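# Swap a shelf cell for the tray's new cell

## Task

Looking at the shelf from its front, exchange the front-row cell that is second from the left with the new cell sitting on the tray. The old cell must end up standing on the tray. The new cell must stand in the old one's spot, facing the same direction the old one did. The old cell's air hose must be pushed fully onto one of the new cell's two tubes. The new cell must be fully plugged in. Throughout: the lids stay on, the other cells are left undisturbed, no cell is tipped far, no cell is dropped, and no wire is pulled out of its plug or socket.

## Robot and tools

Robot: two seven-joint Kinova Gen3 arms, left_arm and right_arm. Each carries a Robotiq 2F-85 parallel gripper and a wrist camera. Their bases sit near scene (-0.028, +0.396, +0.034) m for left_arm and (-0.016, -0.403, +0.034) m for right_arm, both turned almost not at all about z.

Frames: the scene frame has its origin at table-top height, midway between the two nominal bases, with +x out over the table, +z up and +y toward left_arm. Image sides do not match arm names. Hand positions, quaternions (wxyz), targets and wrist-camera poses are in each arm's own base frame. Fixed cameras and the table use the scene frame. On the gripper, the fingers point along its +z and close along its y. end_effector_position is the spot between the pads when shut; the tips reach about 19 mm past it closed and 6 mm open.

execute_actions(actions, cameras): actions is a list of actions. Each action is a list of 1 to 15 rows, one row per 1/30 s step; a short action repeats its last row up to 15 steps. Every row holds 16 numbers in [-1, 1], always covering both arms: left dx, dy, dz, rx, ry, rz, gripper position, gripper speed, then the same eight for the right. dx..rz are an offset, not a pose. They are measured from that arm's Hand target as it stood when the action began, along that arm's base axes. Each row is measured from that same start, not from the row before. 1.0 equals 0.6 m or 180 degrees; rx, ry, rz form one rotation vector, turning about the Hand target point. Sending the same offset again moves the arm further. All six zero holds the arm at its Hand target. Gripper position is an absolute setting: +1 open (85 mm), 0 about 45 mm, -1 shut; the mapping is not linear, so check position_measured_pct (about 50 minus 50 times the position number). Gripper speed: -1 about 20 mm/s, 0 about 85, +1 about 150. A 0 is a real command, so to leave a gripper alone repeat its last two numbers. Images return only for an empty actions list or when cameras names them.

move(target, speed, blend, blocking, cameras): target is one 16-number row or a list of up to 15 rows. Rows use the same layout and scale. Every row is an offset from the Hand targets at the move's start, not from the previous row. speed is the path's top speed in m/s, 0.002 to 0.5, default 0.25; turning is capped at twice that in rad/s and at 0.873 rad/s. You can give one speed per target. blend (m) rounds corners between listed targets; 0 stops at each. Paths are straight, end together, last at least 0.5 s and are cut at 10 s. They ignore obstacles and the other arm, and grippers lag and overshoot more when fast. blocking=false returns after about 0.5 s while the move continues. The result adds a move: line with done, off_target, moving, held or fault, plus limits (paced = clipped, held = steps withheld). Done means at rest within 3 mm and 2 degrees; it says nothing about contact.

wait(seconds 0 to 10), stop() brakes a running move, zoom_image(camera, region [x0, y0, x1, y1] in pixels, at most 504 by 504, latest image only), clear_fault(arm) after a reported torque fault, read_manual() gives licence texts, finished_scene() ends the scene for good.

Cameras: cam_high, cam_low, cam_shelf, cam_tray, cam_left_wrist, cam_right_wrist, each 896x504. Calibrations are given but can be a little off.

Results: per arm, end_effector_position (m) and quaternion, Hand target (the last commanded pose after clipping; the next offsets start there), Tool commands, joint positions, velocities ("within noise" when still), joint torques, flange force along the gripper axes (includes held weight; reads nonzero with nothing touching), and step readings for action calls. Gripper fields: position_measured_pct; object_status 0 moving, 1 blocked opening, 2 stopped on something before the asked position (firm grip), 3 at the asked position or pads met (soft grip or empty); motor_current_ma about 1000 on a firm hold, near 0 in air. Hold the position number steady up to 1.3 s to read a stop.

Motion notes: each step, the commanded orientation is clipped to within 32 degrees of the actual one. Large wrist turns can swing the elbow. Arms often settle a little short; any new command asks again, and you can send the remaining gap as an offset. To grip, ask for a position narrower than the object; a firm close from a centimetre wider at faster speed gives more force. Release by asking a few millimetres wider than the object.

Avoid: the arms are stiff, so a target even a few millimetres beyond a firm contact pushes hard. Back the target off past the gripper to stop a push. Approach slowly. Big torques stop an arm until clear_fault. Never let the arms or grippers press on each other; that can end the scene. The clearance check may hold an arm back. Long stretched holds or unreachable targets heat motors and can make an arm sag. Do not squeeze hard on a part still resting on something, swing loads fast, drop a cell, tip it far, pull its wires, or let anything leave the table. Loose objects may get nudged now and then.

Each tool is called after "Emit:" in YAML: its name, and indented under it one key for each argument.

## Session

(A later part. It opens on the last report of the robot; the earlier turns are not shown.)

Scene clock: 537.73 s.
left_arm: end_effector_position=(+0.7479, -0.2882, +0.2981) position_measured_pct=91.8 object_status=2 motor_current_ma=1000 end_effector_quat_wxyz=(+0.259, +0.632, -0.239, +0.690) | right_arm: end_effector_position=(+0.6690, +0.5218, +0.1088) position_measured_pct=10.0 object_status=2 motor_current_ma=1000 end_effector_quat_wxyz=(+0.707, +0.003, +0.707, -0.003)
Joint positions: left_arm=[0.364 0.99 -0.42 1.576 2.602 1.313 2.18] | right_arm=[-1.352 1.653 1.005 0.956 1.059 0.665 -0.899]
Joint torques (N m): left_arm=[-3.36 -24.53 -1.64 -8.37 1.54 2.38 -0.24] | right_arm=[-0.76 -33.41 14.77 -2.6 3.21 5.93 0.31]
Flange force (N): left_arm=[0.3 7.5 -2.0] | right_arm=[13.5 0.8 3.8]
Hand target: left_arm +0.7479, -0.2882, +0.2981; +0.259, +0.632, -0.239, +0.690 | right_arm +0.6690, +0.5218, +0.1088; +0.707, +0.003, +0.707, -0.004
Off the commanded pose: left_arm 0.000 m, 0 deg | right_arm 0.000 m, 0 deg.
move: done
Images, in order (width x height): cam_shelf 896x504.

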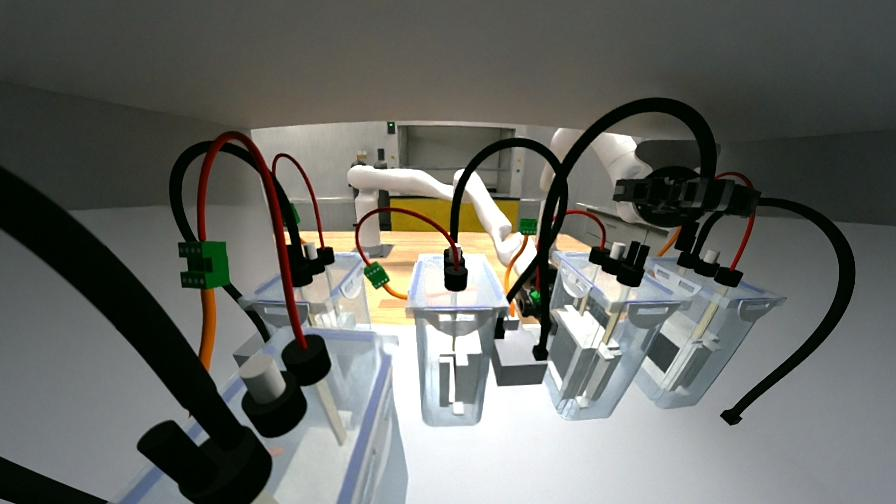

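Emit:
move:
  target: [0,0,0,0,0,0,-0.95,-1,0,0,0.025,0,0,0,0.55,-1]
  speed: 0.04
  cameras: ["cam_shelf","cam_low","cam_high","cam_right_wrist"]

Emit:
zoom_image:
  camera: "cam_shelf"
  region: [480, 170, 720, 430]

Scene clock: 539.97 s.
left_arm: end_effector_position=(+0.7479, -0.2882, +0.2981) position_measured_pct=91.8 object_status=2 motor_current_ma=1000 end_effector_quat_wxyz=(+0.259, +0.632, -0.239, +0.690) | right_arm: end_effector_position=(+0.6691, +0.5218, +0.1239) position_measured_pct=10.0 object_status=2 motor_current_ma=1000 end_effector_quat_wxyz=(+0.707, +0.003, +0.707, -0.004)
Joint positions: left_arm=[0.364 0.99 -0.42 1.576 2.602 1.313 2.18] | right_arm=[-1.359 1.626 1.011 0.98 1.065 0.65 -0.892]
Joint torques (N m): left_arm=[-3.41 -24.5 -1.69 -8.34 1.59 2.38 -0.29] | right_arm=[-0.78 -33.58 15.2 -2.94 3.26 5.95 0.3]
Flange force (N): left_arm=[0.4 7.4 -1.9] | right_arm=[13.8 0.6 3.5]
Hand target: left_arm +0.7479, -0.2882, +0.2981; +0.259, +0.632, -0.239, +0.690 | right_arm +0.6690, +0.5218, +0.1238; +0.707, +0.003, +0.707, -0.004
Off the commanded pose: left_arm 0.000 m, 0 deg | right_arm 0.000 m, 0 deg.
move: done
camera_calibration:
cam_right_wrist: T_world_to_cam=[[-0.00709118, 0.999966, -0.00413556, -0.519861], [0.0066014, 0.00418238, 0.999969, -0.0750556], [0.999953, 0.00706366, -0.00663084, -0.523247], [0, 0, 0, 1]] pos_world=[0.520031, 0.523853, 0.0694338]
Images, in order (width x height): cam_high 896x504, cam_low 896x504, cam_shelf 896x504, cam_right_wrist 896x504.

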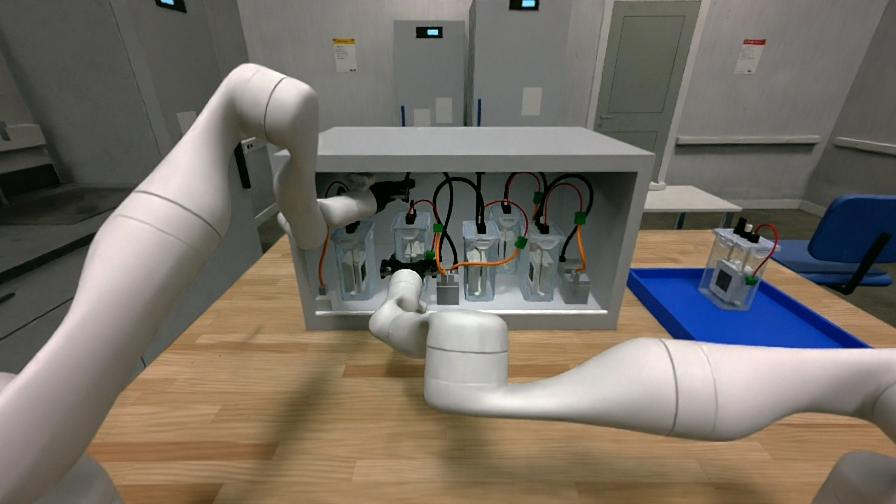

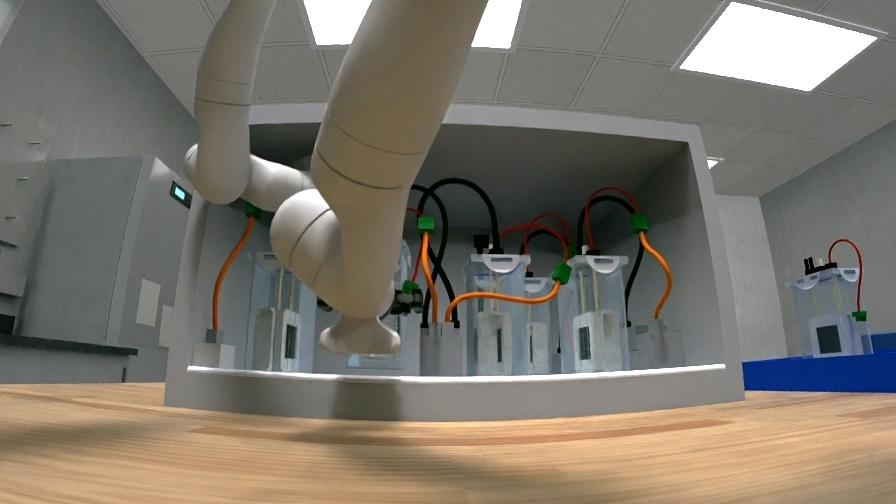

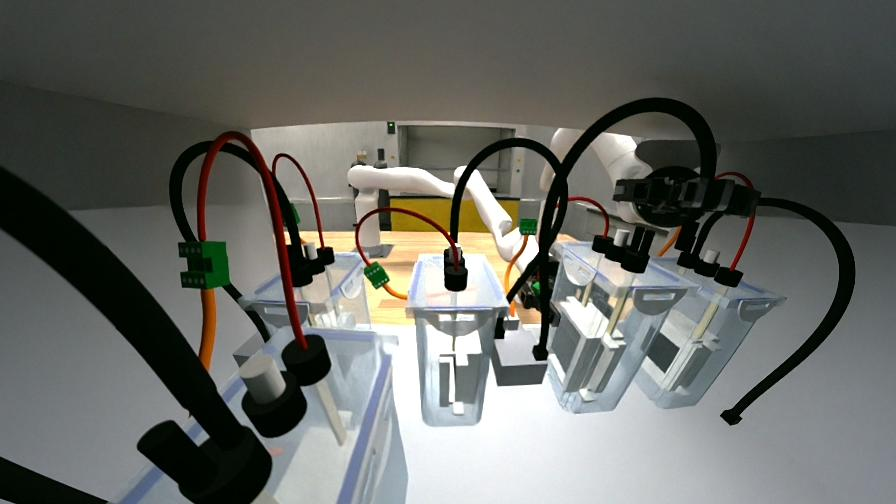

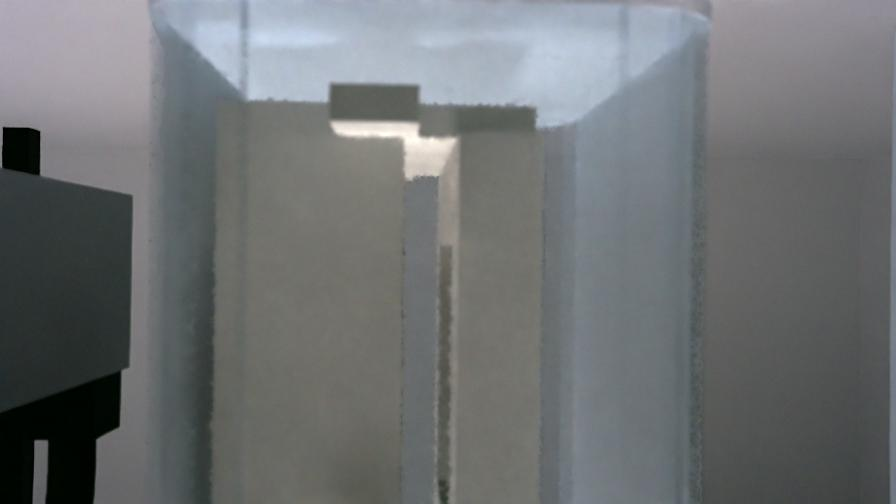

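Scaled by 1.938 from the camera's 896x504 image, which has a finer 1280x720 frame.

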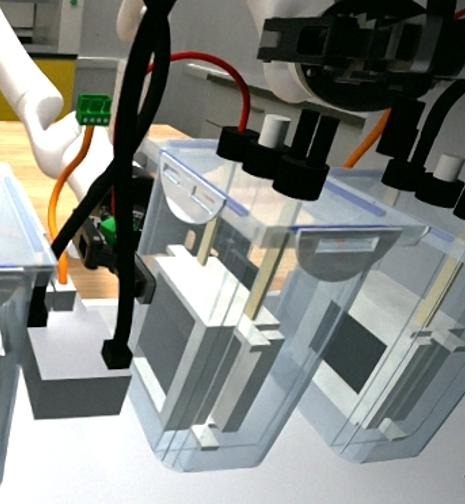

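Emit:
move:
  target: [0,0,0,0,0,0,-0.95,-1,-0.1,0,0.005,0,0,0,0.55,-1]
  speed: 0.06
  cameras: ["cam_shelf","cam_low"]

Emit:
zoom_image:
  camera: "cam_shelf"
  region: [480, 170, 720, 430]

Scene clock: 554.83 s.
left_arm: end_effector_position=(+0.7479, -0.2882, +0.2981) position_measured_pct=91.8 object_status=2 motor_current_ma=1000 end_effector_quat_wxyz=(+0.259, +0.632, -0.239, +0.690) | right_arm: end_effector_position=(+0.6090, +0.5217, +0.1268) position_measured_pct=10.0 object_status=2 motor_current_ma=1000 end_effector_quat_wxyz=(+0.707, +0.003, +0.707, -0.004)
Joint positions: left_arm=[0.364 0.99 -0.42 1.576 2.602 1.313 2.18] | right_arm=[-1.505 1.602 1.015 1.156 1.068 0.646 -0.963]
Joint torques (N m): left_arm=[-3.38 -24.53 -1.66 -8.42 1.53 2.43 -0.28] | right_arm=[-0.72 -30.47 16.26 -1.6 2.98 6.28 0.31]
Flange force (N): left_arm=[0.4 7.6 -1.9] | right_arm=[13.3 0.7 3.5]
Hand target: left_arm +0.7479, -0.2882, +0.2981; +0.259, +0.632, -0.239, +0.690 | right_arm +0.6090, +0.5218, +0.1268; +0.707, +0.003, +0.707, -0.004
Off the commanded pose: left_arm 0.000 m, 0 deg | right_arm 0.000 m, 0 deg.
move: done
Images, in order (width x height): cam_low 896x504, cam_shelf 896x504.

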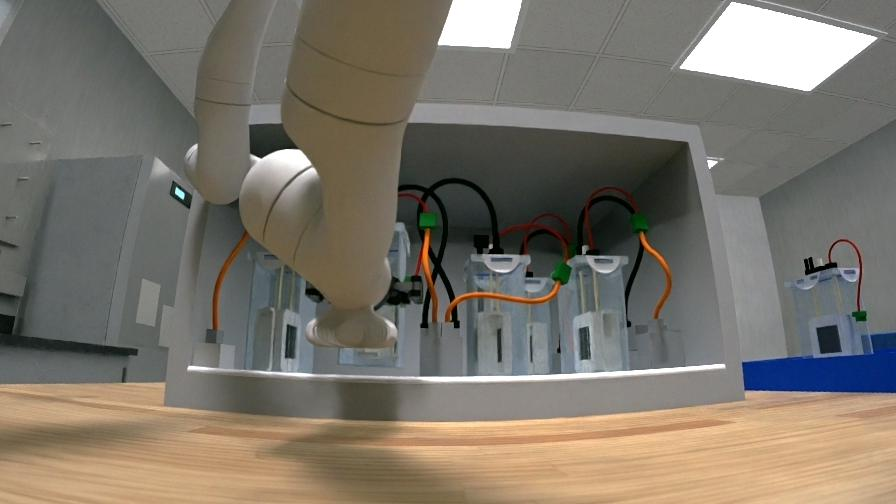

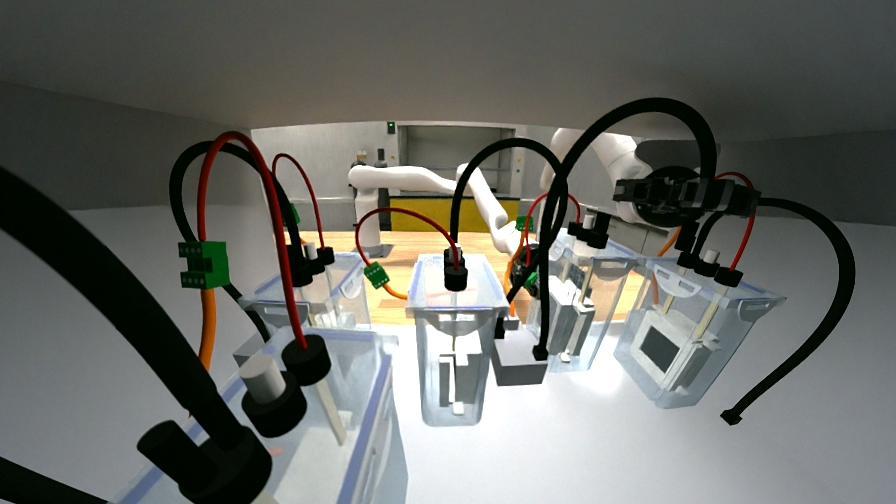

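Scaled by 1.938 from the camera's 896x504 image, which has a finer 1280x720 frame.

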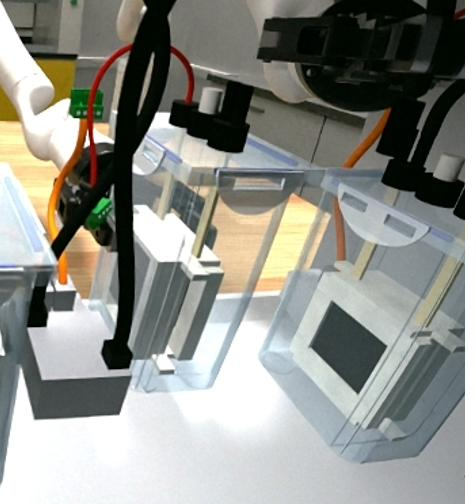

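Emit:
execute_actions:
  actions: []
  cameras: ["cam_low","cam_high","cam_shelf"]

Emit:
zoom_image:
  camera: "cam_low"
  region: [370, 160, 490, 340]

Emit:
zoom_image:
  camera: "cam_high"
  region: [370, 170, 490, 310]

Emit:
zoom_image:
  camera: "cam_shelf"
  region: [490, 180, 610, 310]

Scene clock: 558.03 s.
left_arm: end_effector_position=(+0.7479, -0.2882, +0.2981) position_measured_pct=91.8 object_status=2 motor_current_ma=1000 end_effector_quat_wxyz=(+0.259, +0.632, -0.239, +0.690) | right_arm: end_effector_position=(+0.6090, +0.5218, +0.1268) position_measured_pct=10.0 object_status=2 motor_current_ma=1000 end_effector_quat_wxyz=(+0.707, +0.003, +0.707, -0.004)
Joint positions: left_arm=[0.364 0.99 -0.42 1.576 2.602 1.313 2.18] | right_arm=[-1.505 1.602 1.015 1.156 1.068 0.646 -0.963]
Joint velocities: within noise
Joint torques (N m): left_arm=[-3.36 -24.43 -1.7 -8.36 1.5 2.38 -0.18] | right_arm=[-0.73 -30.43 16.24 -1.64 2.96 6.24 0.29]
Flange force (N): left_arm=[0.3 7.7 -2.0] | right_arm=[13.2 0.7 3.4]
Hand target: left_arm +0.7479, -0.2882, +0.2981; +0.259, +0.632, -0.239, +0.690 | right_arm +0.6090, +0.5218, +0.1268; +0.707, +0.003, +0.707, -0.004
Tool commands: left_gripper/position=-0.95 left_gripper/speed=-1.0 right_gripper/position=+0.55 right_gripper/speed=-1.0
Off the commanded pose: left_arm 0.000 m, 0 deg | right_arm 0.000 m, 0 deg.
Images, in order (width x height): cam_high 896x504, cam_low 896x504, cam_shelf 896x504.

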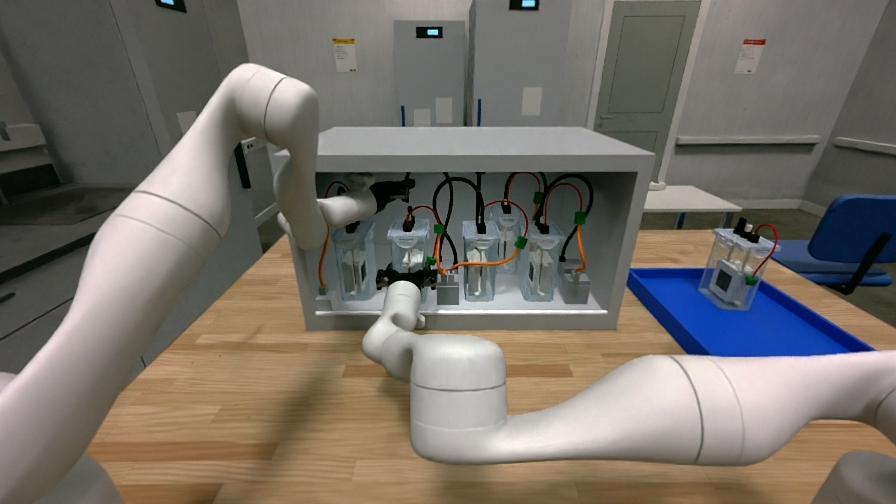

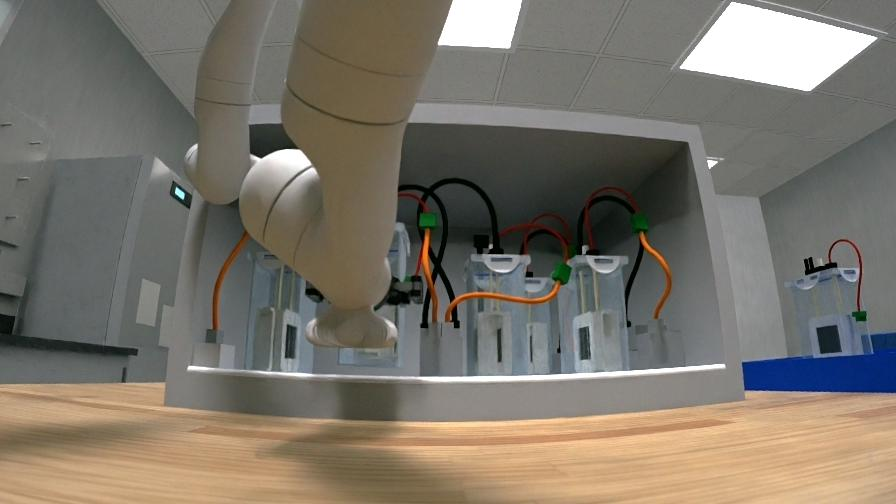

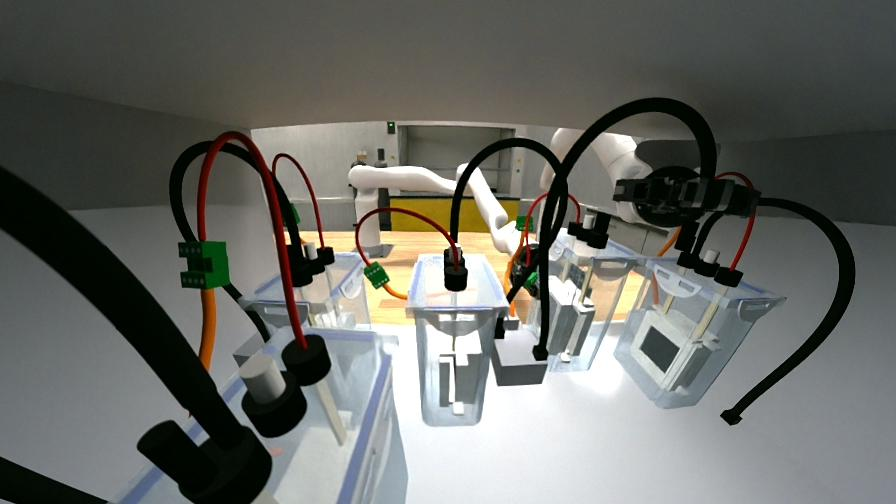

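Scaled by 2.800 from the camera's 896x504 image, which has a finer 1280x720 frame.

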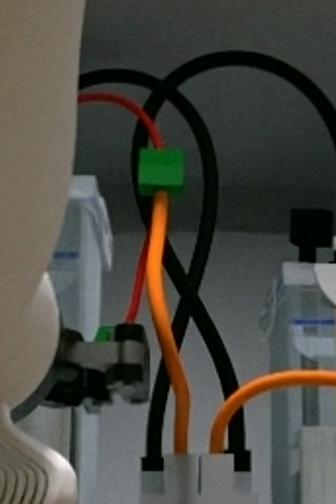

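Scaled by 3.600 from the camera's 896x504 image, which has a finer 1280x720 frame.

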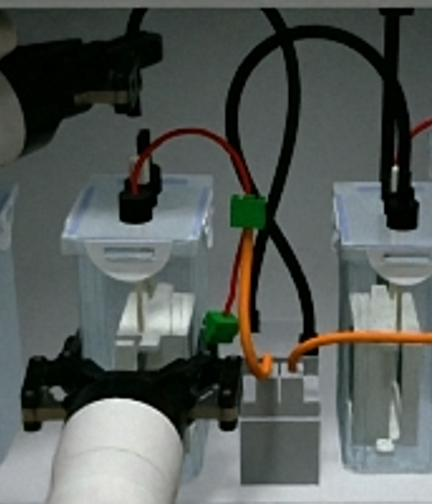

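Scaled by 3.877 from the camera's 896x504 image, which has a finer 1280x720 frame.

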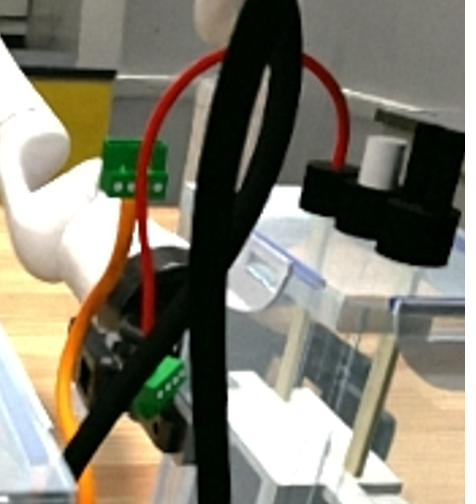

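Emit:
move:
  target: [0,0,0,0,0,0,-0.95,-1,-0.02,0.035,0,0,0,0,0.55,-1]
  speed: 0.04
  cameras: ["cam_low","cam_shelf","cam_high"]

Emit:
zoom_image:
  camera: "cam_low"
  region: [370, 160, 490, 340]

Emit:
zoom_image:
  camera: "cam_high"
  region: [370, 170, 490, 310]

Emit:
zoom_image:
  camera: "cam_shelf"
  region: [490, 150, 690, 310]

Scene clock: 574.93 s.
left_arm: end_effector_position=(+0.7479, -0.2882, +0.2981) position_measured_pct=91.8 object_status=2 motor_current_ma=1000 end_effector_quat_wxyz=(+0.259, +0.632, -0.239, +0.690) | right_arm: end_effector_position=(+0.5971, +0.5428, +0.1268) position_measured_pct=10.0 object_status=2 motor_current_ma=1000 end_effector_quat_wxyz=(+0.707, +0.003, +0.707, -0.004)
Joint positions: left_arm=[0.364 0.99 -0.42 1.576 2.602 1.313 2.18] | right_arm=[-1.506 1.593 0.977 1.09 1.033 0.709 -0.889]
Joint torques (N m): left_arm=[-3.37 -24.55 -1.6 -8.35 1.5 2.38 -0.31] | right_arm=[-0.78 -31.23 15.57 -2.41 3.46 5.91 0.34]
Flange force (N): left_arm=[0.3 7.4 -1.8] | right_arm=[13.3 0.9 3.4]
Hand target: left_arm +0.7479, -0.2882, +0.2981; +0.259, +0.632, -0.239, +0.690 | right_arm +0.5970, +0.5428, +0.1268; +0.707, +0.003, +0.707, -0.004
Off the commanded pose: left_arm 0.000 m, 0 deg | right_arm 0.000 m, 0 deg.
move: done
Images, in order (width x height): cam_high 896x504, cam_low 896x504, cam_shelf 896x504.

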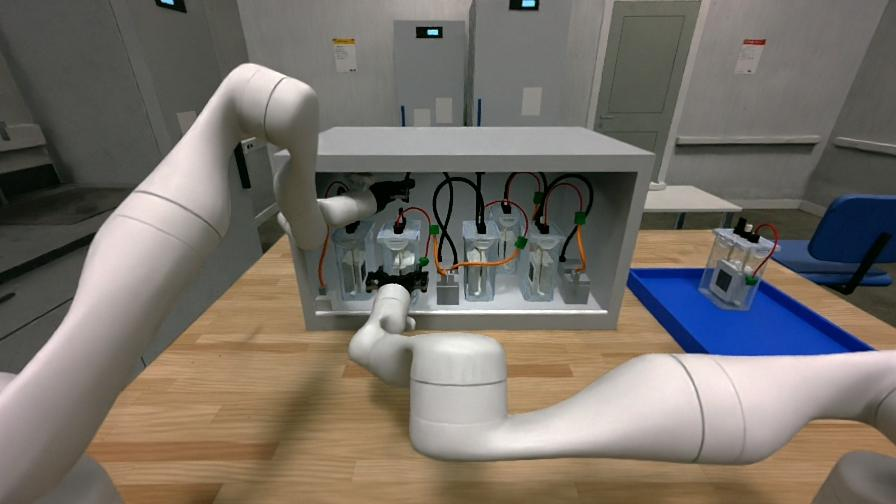

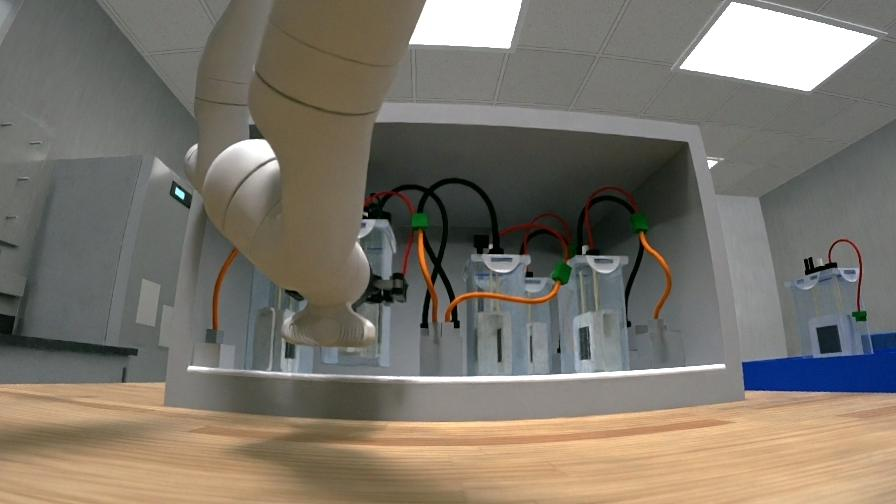

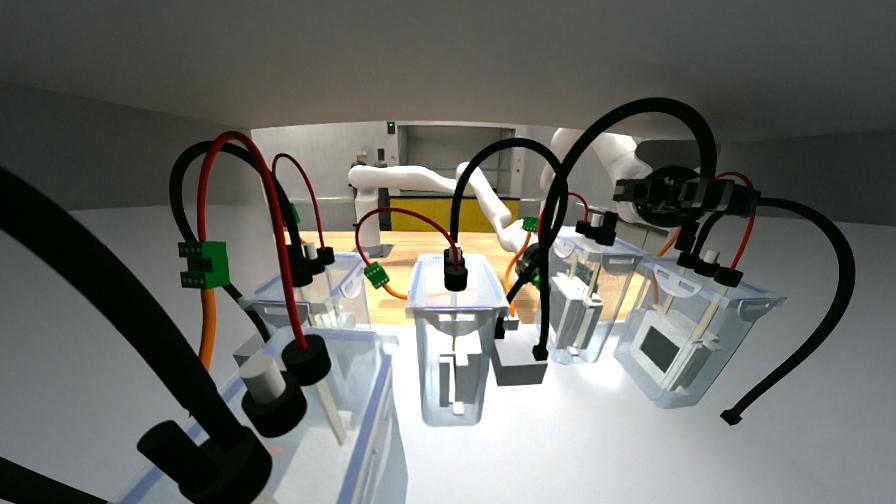

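Scaled by 2.800 from the camera's 896x504 image, which has a finer 1280x720 frame.

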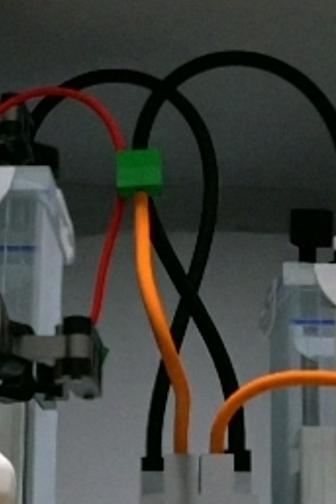

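Scaled by 3.600 from the camera's 896x504 image, which has a finer 1280x720 frame.

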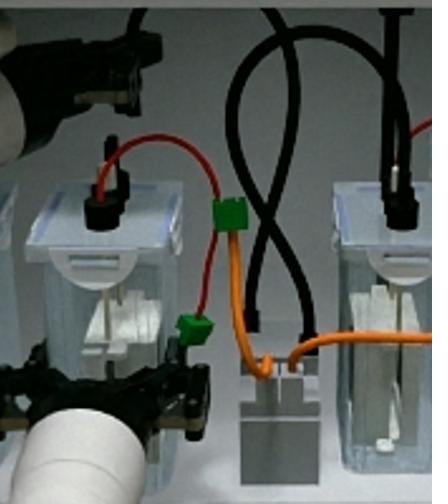

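Scaled by 2.520 from the camera's 896x504 image, which has a finer 1280x720 frame.

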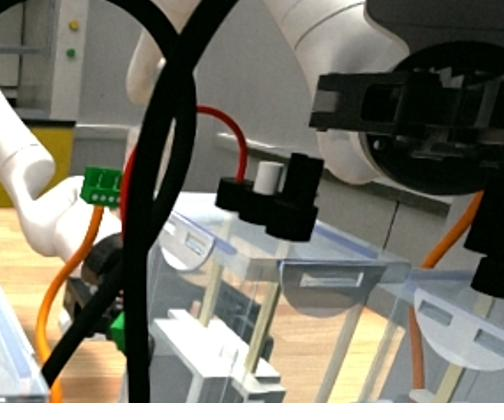

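Emit:
move:
  target: [0,0,0,0,0,0,-0.95,-1,-0.05,0.018,0,0,0,0,0.55,-1]
  speed: 0.04
  cameras: ["cam_low","cam_shelf","cam_high"]

Emit:
zoom_image:
  camera: "cam_low"
  region: [370, 160, 490, 340]

Emit:
zoom_image:
  camera: "cam_high"
  region: [370, 170, 490, 310]

Emit:
zoom_image:
  camera: "cam_shelf"
  region: [490, 150, 690, 310]

Scene clock: 578.30 s.
left_arm: end_effector_position=(+0.7479, -0.2882, +0.2981) position_measured_pct=91.8 object_status=2 motor_current_ma=1000 end_effector_quat_wxyz=(+0.259, +0.632, -0.239, +0.690) | right_arm: end_effector_position=(+0.5670, +0.5535, +0.1268) position_measured_pct=10.0 object_status=2 motor_current_ma=1000 end_effector_quat_wxyz=(+0.707, +0.003, +0.707, -0.004)
Joint positions: left_arm=[0.364 0.99 -0.42 1.576 2.602 1.313 2.18] | right_arm=[-1.558 1.581 0.955 1.108 1.01 0.749 -0.87]
Joint torques (N m): left_arm=[-3.38 -24.52 -1.7 -8.38 1.61 2.35 -0.24] | right_arm=[-0.7 -30.73 15.67 -2.37 3.71 5.85 0.3]
Flange force (N): left_arm=[0.3 7.5 -2.1] | right_arm=[13.3 1.5 3.2]
Hand target: left_arm +0.7479, -0.2882, +0.2981; +0.259, +0.632, -0.239, +0.690 | right_arm +0.5670, +0.5536, +0.1268; +0.707, +0.003, +0.707, -0.004
Off the commanded pose: left_arm 0.000 m, 0 deg | right_arm 0.000 m, 0 deg.
move: done
Images, in order (width x height): cam_high 896x504, cam_low 896x504, cam_shelf 896x504.

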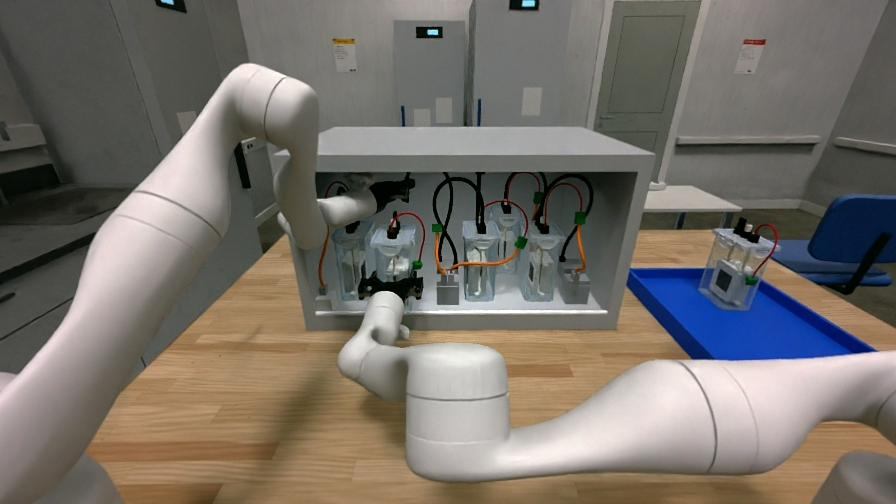

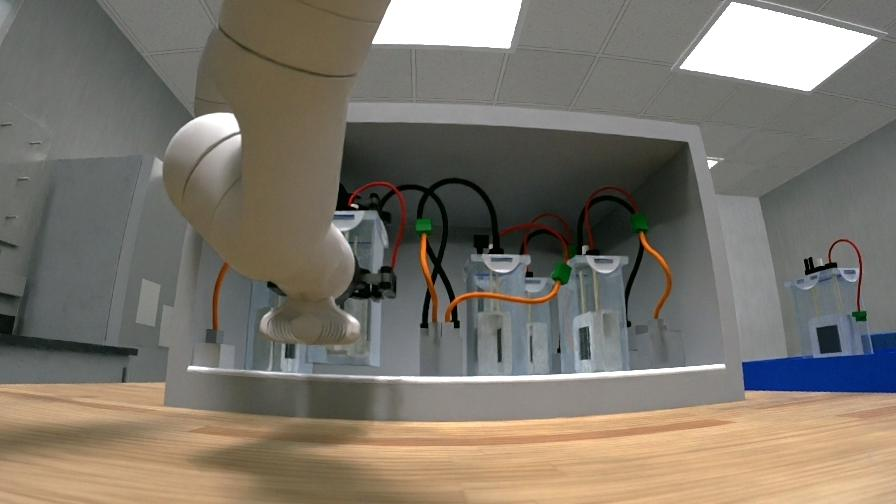

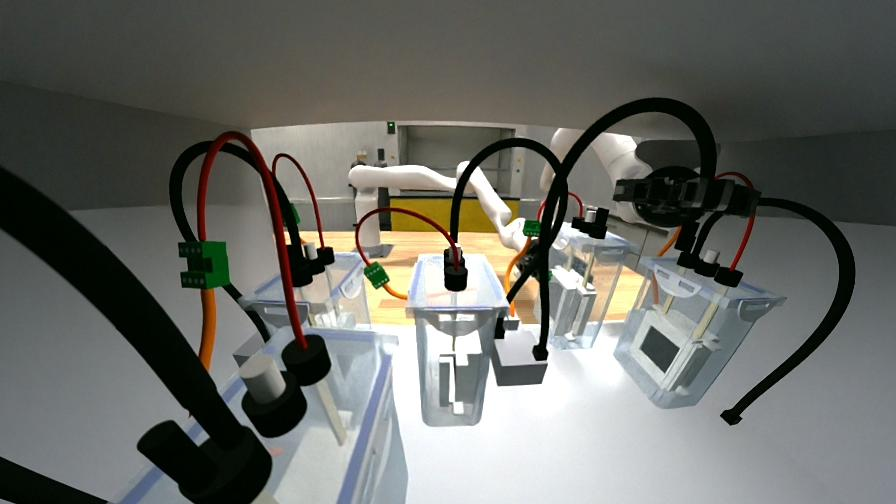

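Scaled by 2.800 from the camera's 896x504 image, which has a finer 1280x720 frame.

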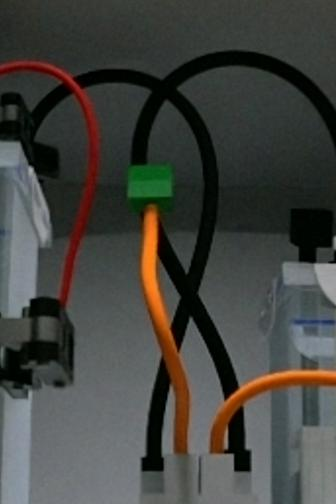

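Scaled by 3.600 from the camera's 896x504 image, which has a finer 1280x720 frame.

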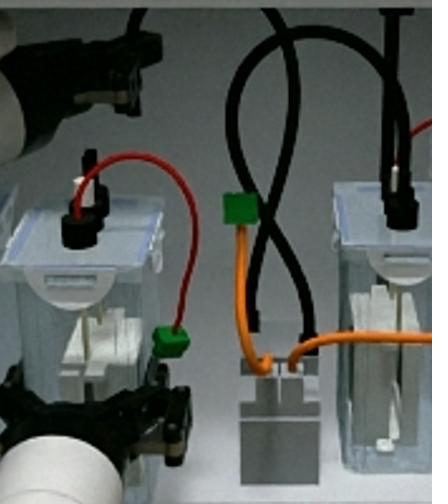

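Scaled by 2.520 from the camera's 896x504 image, which has a finer 1280x720 frame.

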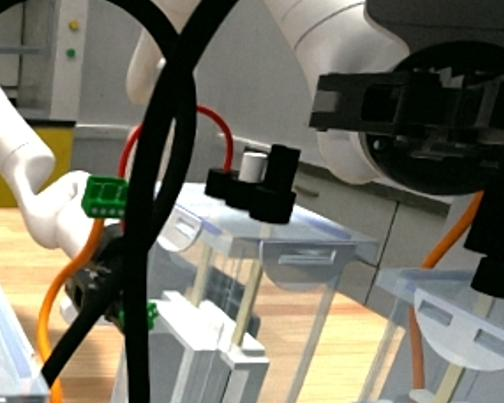

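Emit:
move:
  target: [0,0,0,0,0,0,-0.95,-1,-0.18,0,0.01,0,0,0,0.55,-1]
  speed: 0.08
  cameras: ["cam_low","cam_shelf","cam_high"]

Scene clock: 581.50 s.
left_arm: end_effector_position=(+0.7479, -0.2882, +0.2981) position_measured_pct=91.8 object_status=2 motor_current_ma=1000 end_effector_quat_wxyz=(+0.259, +0.632, -0.239, +0.690) | right_arm: end_effector_position=(+0.4591, +0.5535, +0.1328) position_measured_pct=10.0 object_status=2 motor_current_ma=1000 end_effector_quat_wxyz=(+0.707, +0.003, +0.707, -0.004)
Joint positions: left_arm=[0.364 0.99 -0.42 1.576 2.602 1.313 2.18] | right_arm=[-1.778 1.527 0.915 1.294 0.965 0.822 -0.899]
Joint torques (N m): left_arm=[-3.32 -24.55 -1.71 -8.32 1.52 2.36 -0.32] | right_arm=[-0.77 -27.04 15.77 -1.19 3.79 5.91 0.3]
Flange force (N): left_arm=[0.2 7.2 -1.7] | right_arm=[12.7 2.0 2.9]
Hand target: left_arm +0.7479, -0.2882, +0.2981; +0.259, +0.632, -0.239, +0.690 | right_arm +0.4590, +0.5536, +0.1328; +0.707, +0.003, +0.707, -0.004
Off the commanded pose: left_arm 0.000 m, 0 deg | right_arm 0.000 m, 0 deg.
move: done
Images, in order (width x height): cam_high 896x504, cam_low 896x504, cam_shelf 896x504.

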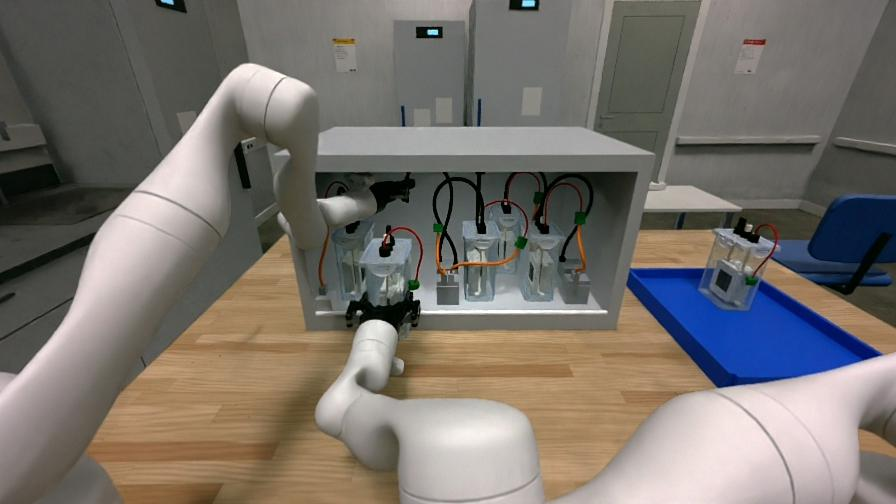

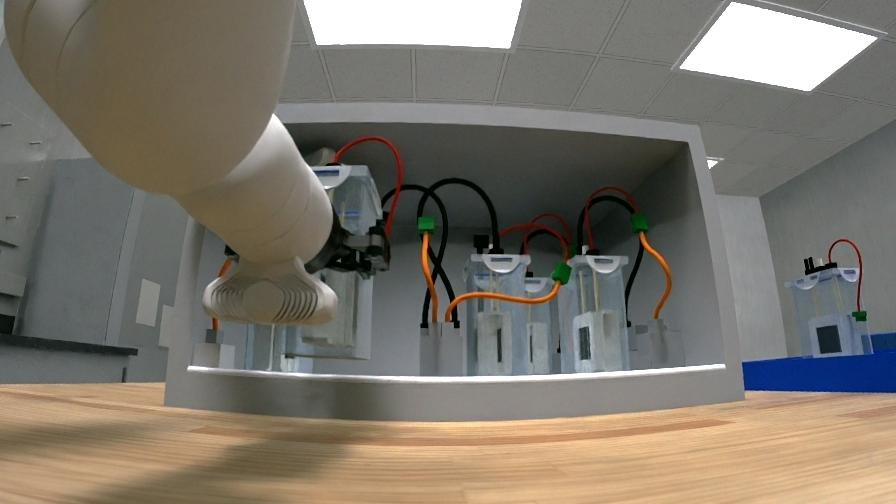

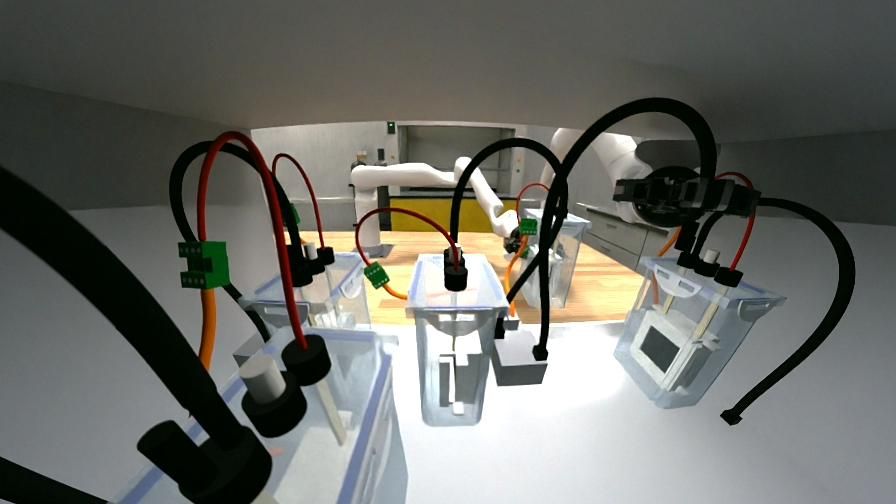

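Emit:
move:
  target: [0,0,0,0,0,0,-0.95,-1,-0.0573,-0.1531,0.02,0,0,-0.1111,0.55,-1]
  speed: 0.1
  cameras: ["cam_low","cam_high"]

Scene clock: 586.27 s.
left_arm: end_effector_position=(+0.7479, -0.2882, +0.2981) position_measured_pct=91.8 object_status=2 motor_current_ma=1000 end_effector_quat_wxyz=(+0.259, +0.632, -0.239, +0.690) | right_arm: end_effector_position=(+0.4247, +0.4617, +0.1448) position_measured_pct=10.0 object_status=2 motor_current_ma=1000 end_effector_quat_wxyz=(+0.695, +0.126, +0.696, -0.126)
Joint positions: left_arm=[0.364 0.99 -0.42 1.576 2.602 1.313 2.18] | right_arm=[-1.761 1.465 0.817 1.258 0.747 1.163 -0.733]
Joint torques (N m): left_arm=[-3.36 -24.58 -1.75 -8.41 1.57 2.37 -0.24] | right_arm=[-0.72 -25.74 14.09 -1.11 5.57 5.07 0.32]
Flange force (N): left_arm=[0.1 7.5 -2.1] | right_arm=[13.0 3.3 1.3]
Hand target: left_arm +0.7479, -0.2882, +0.2981; +0.259, +0.632, -0.239, +0.690 | right_arm +0.4247, +0.4617, +0.1448; +0.695, +0.126, +0.696, -0.126
Off the commanded pose: left_arm 0.000 m, 0 deg | right_arm 0.000 m, 0 deg.
move: done
Images, in order (width x height): cam_high 896x504, cam_low 896x504.

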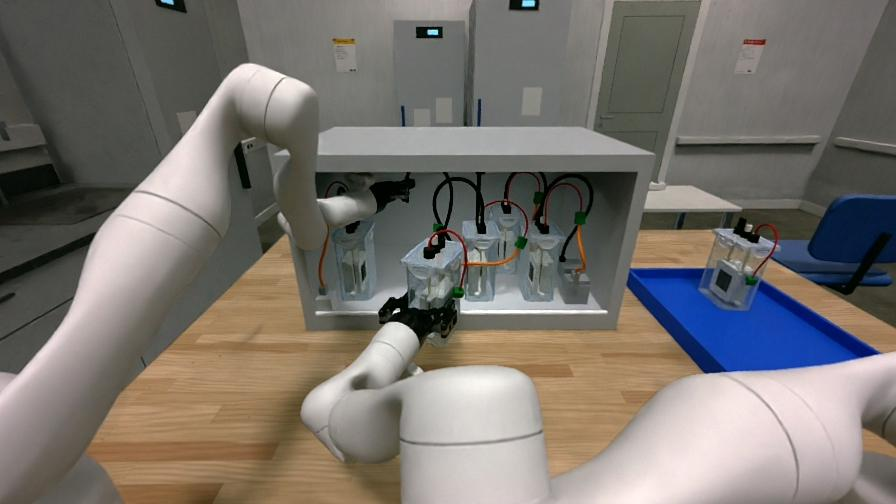

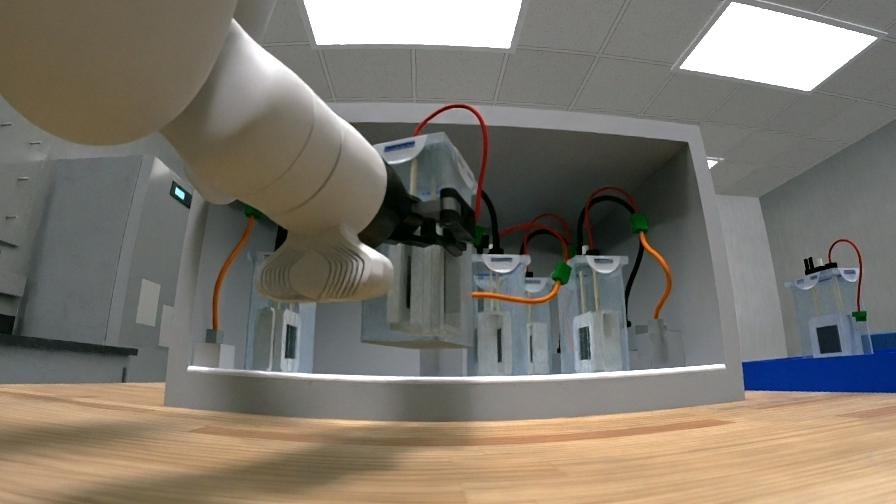

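Emit:
move:
  target: [0,0,0,0,0,0,-0.95,-1,0.005,-0.2667,0.005,0,0,-0.1944,0.55,-1]
  speed: 0.12
  cameras: ["cam_low","cam_high"]

Scene clock: 591.30 s.
left_arm: end_effector_position=(+0.7479, -0.2882, +0.2981) position_measured_pct=91.8 object_status=2 motor_current_ma=1000 end_effector_quat_wxyz=(+0.259, +0.632, -0.239, +0.690) | right_arm: end_effector_position=(+0.4277, +0.3017, +0.1478) position_measured_pct=10.0 object_status=2 motor_current_ma=1000 end_effector_quat_wxyz=(+0.625, +0.329, +0.626, -0.329)
Joint positions: left_arm=[0.364 0.99 -0.42 1.576 2.602 1.313 2.18] | right_arm=[-1.52 1.474 0.79 1.132 0.502 1.565 -0.635]
Joint torques (N m): left_arm=[-3.38 -24.49 -1.72 -8.39 1.5 2.34 -0.3] | right_arm=[-0.68 -25.18 11.65 -0.39 6.54 4.48 0.29]
Flange force (N): left_arm=[0.3 7.6 -2.1] | right_arm=[13.2 3.9 -0.9]
Hand target: left_arm +0.7479, -0.2882, +0.2981; +0.259, +0.632, -0.239, +0.690 | right_arm +0.4276, +0.3017, +0.1478; +0.625, +0.329, +0.626, -0.329
Off the commanded pose: left_arm 0.000 m, 0 deg | right_arm 0.000 m, 0 deg.
move: done
Images, in order (width x height): cam_high 896x504, cam_low 896x504.

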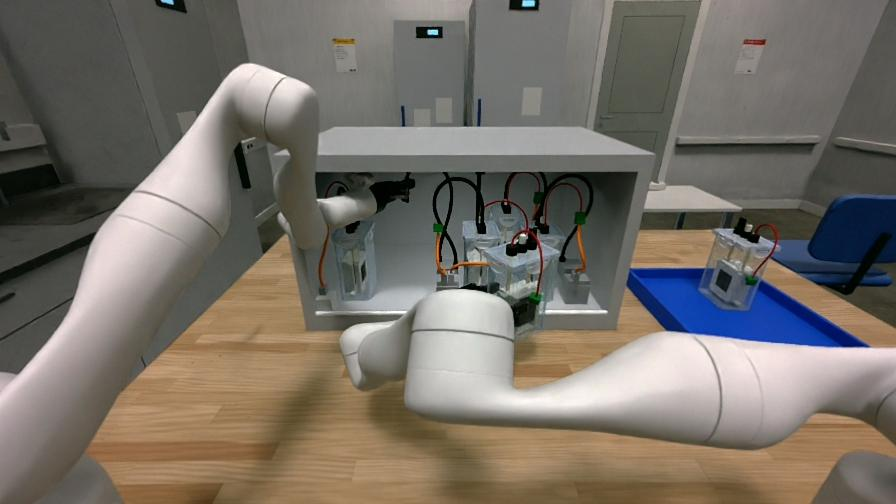

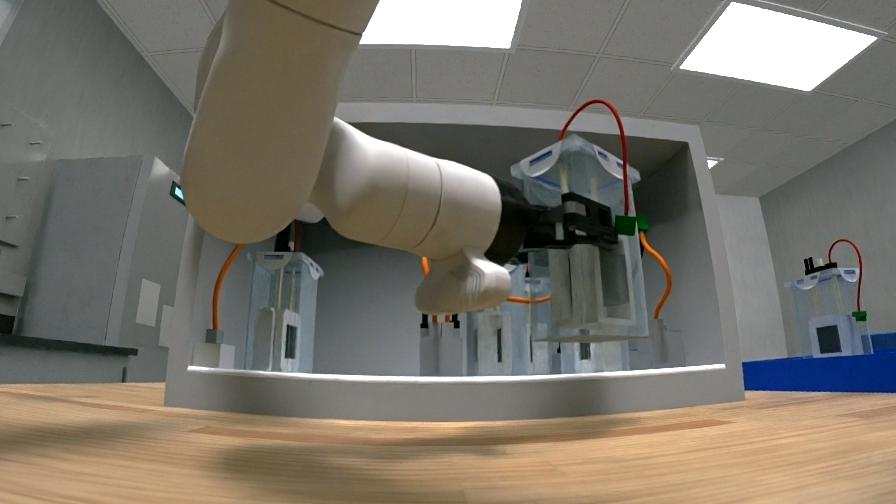

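Emit:
move:
  target:
    - [0,0,0,0,0,0,-0.95,-1,-0.0178,-0.3,0.0,0,0,-0.0833,0.55,-1]
    - [0,0,0,0,0,0,-0.95,-1,0.081,-0.5837,0.0,0,0,0,0.55,-1]
  speed: 0.12
  blend: 0.03
  cameras: ["cam_low","cam_high","cam_tray"]

Scene clock: 597.60 s.
left_arm: end_effector_position=(+0.7479, -0.2882, +0.2981) position_measured_pct=91.8 object_status=2 motor_current_ma=1000 end_effector_quat_wxyz=(+0.259, +0.632, -0.239, +0.690) | right_arm: end_effector_position=(+0.4763, -0.0485, +0.1478) position_measured_pct=10.0 object_status=2 motor_current_ma=1000 end_effector_quat_wxyz=(+0.625, +0.329, +0.626, -0.329)
Joint positions: left_arm=[0.364 0.99 -0.42 1.576 2.602 1.313 2.18] | right_arm=[-1.377 1.605 1.04 2.085 0.846 0.471 -1.2]
Joint torques (N m): left_arm=[-3.41 -24.54 -1.74 -8.29 1.5 2.34 -0.26] | right_arm=[-0.69 -12.95 13.71 7.07 1.6 7.13 0.26]
Flange force (N): left_arm=[0.1 7.5 -1.7] | right_arm=[10.5 2.2 3.5]
Hand target: left_arm +0.7479, -0.2882, +0.2981; +0.259, +0.632, -0.239, +0.690 | right_arm +0.4763, -0.0485, +0.1478; +0.625, +0.329, +0.626, -0.329
Off the commanded pose: left_arm 0.000 m, 0 deg | right_arm 0.000 m, 0 deg.
move: done
Images, in order (width x height): cam_high 896x504, cam_low 896x504, cam_tray 896x504.

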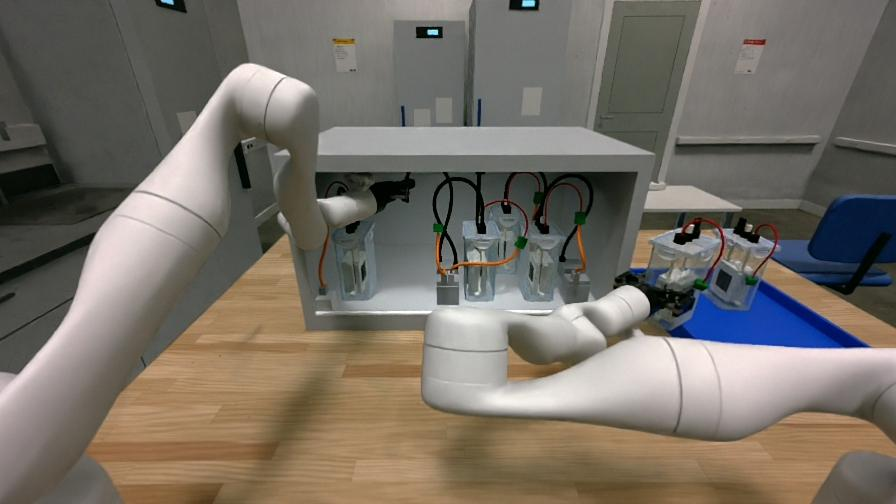

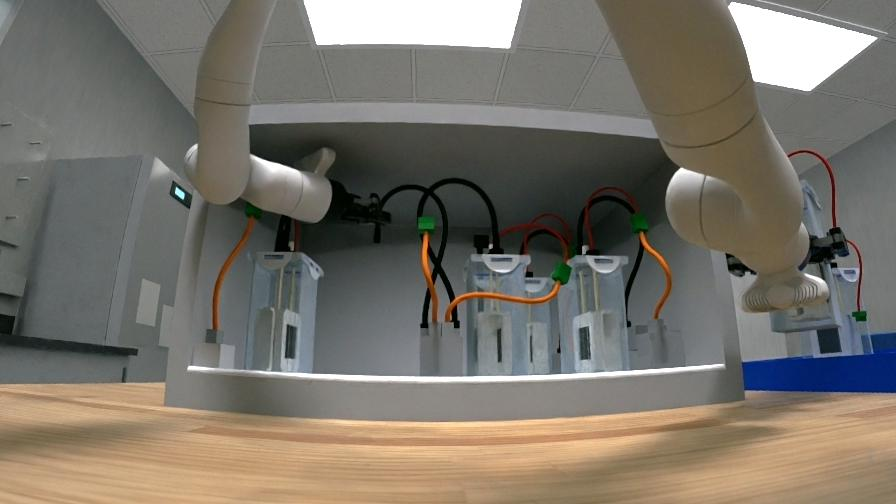

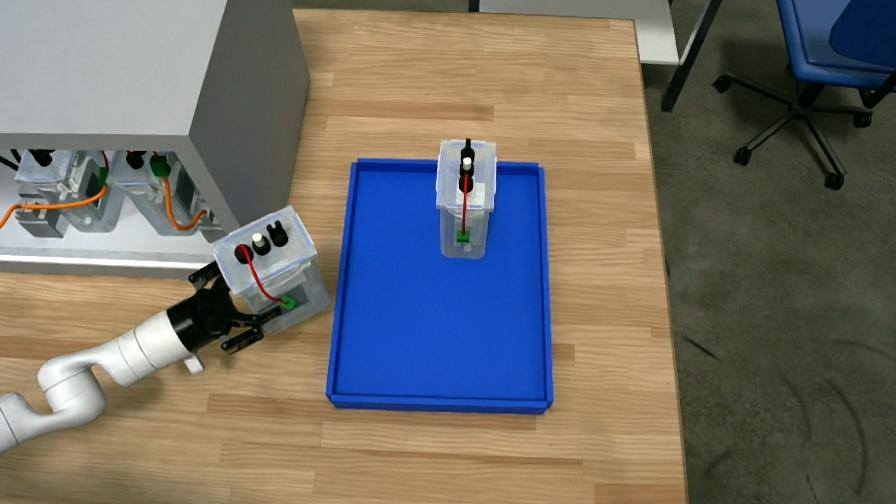

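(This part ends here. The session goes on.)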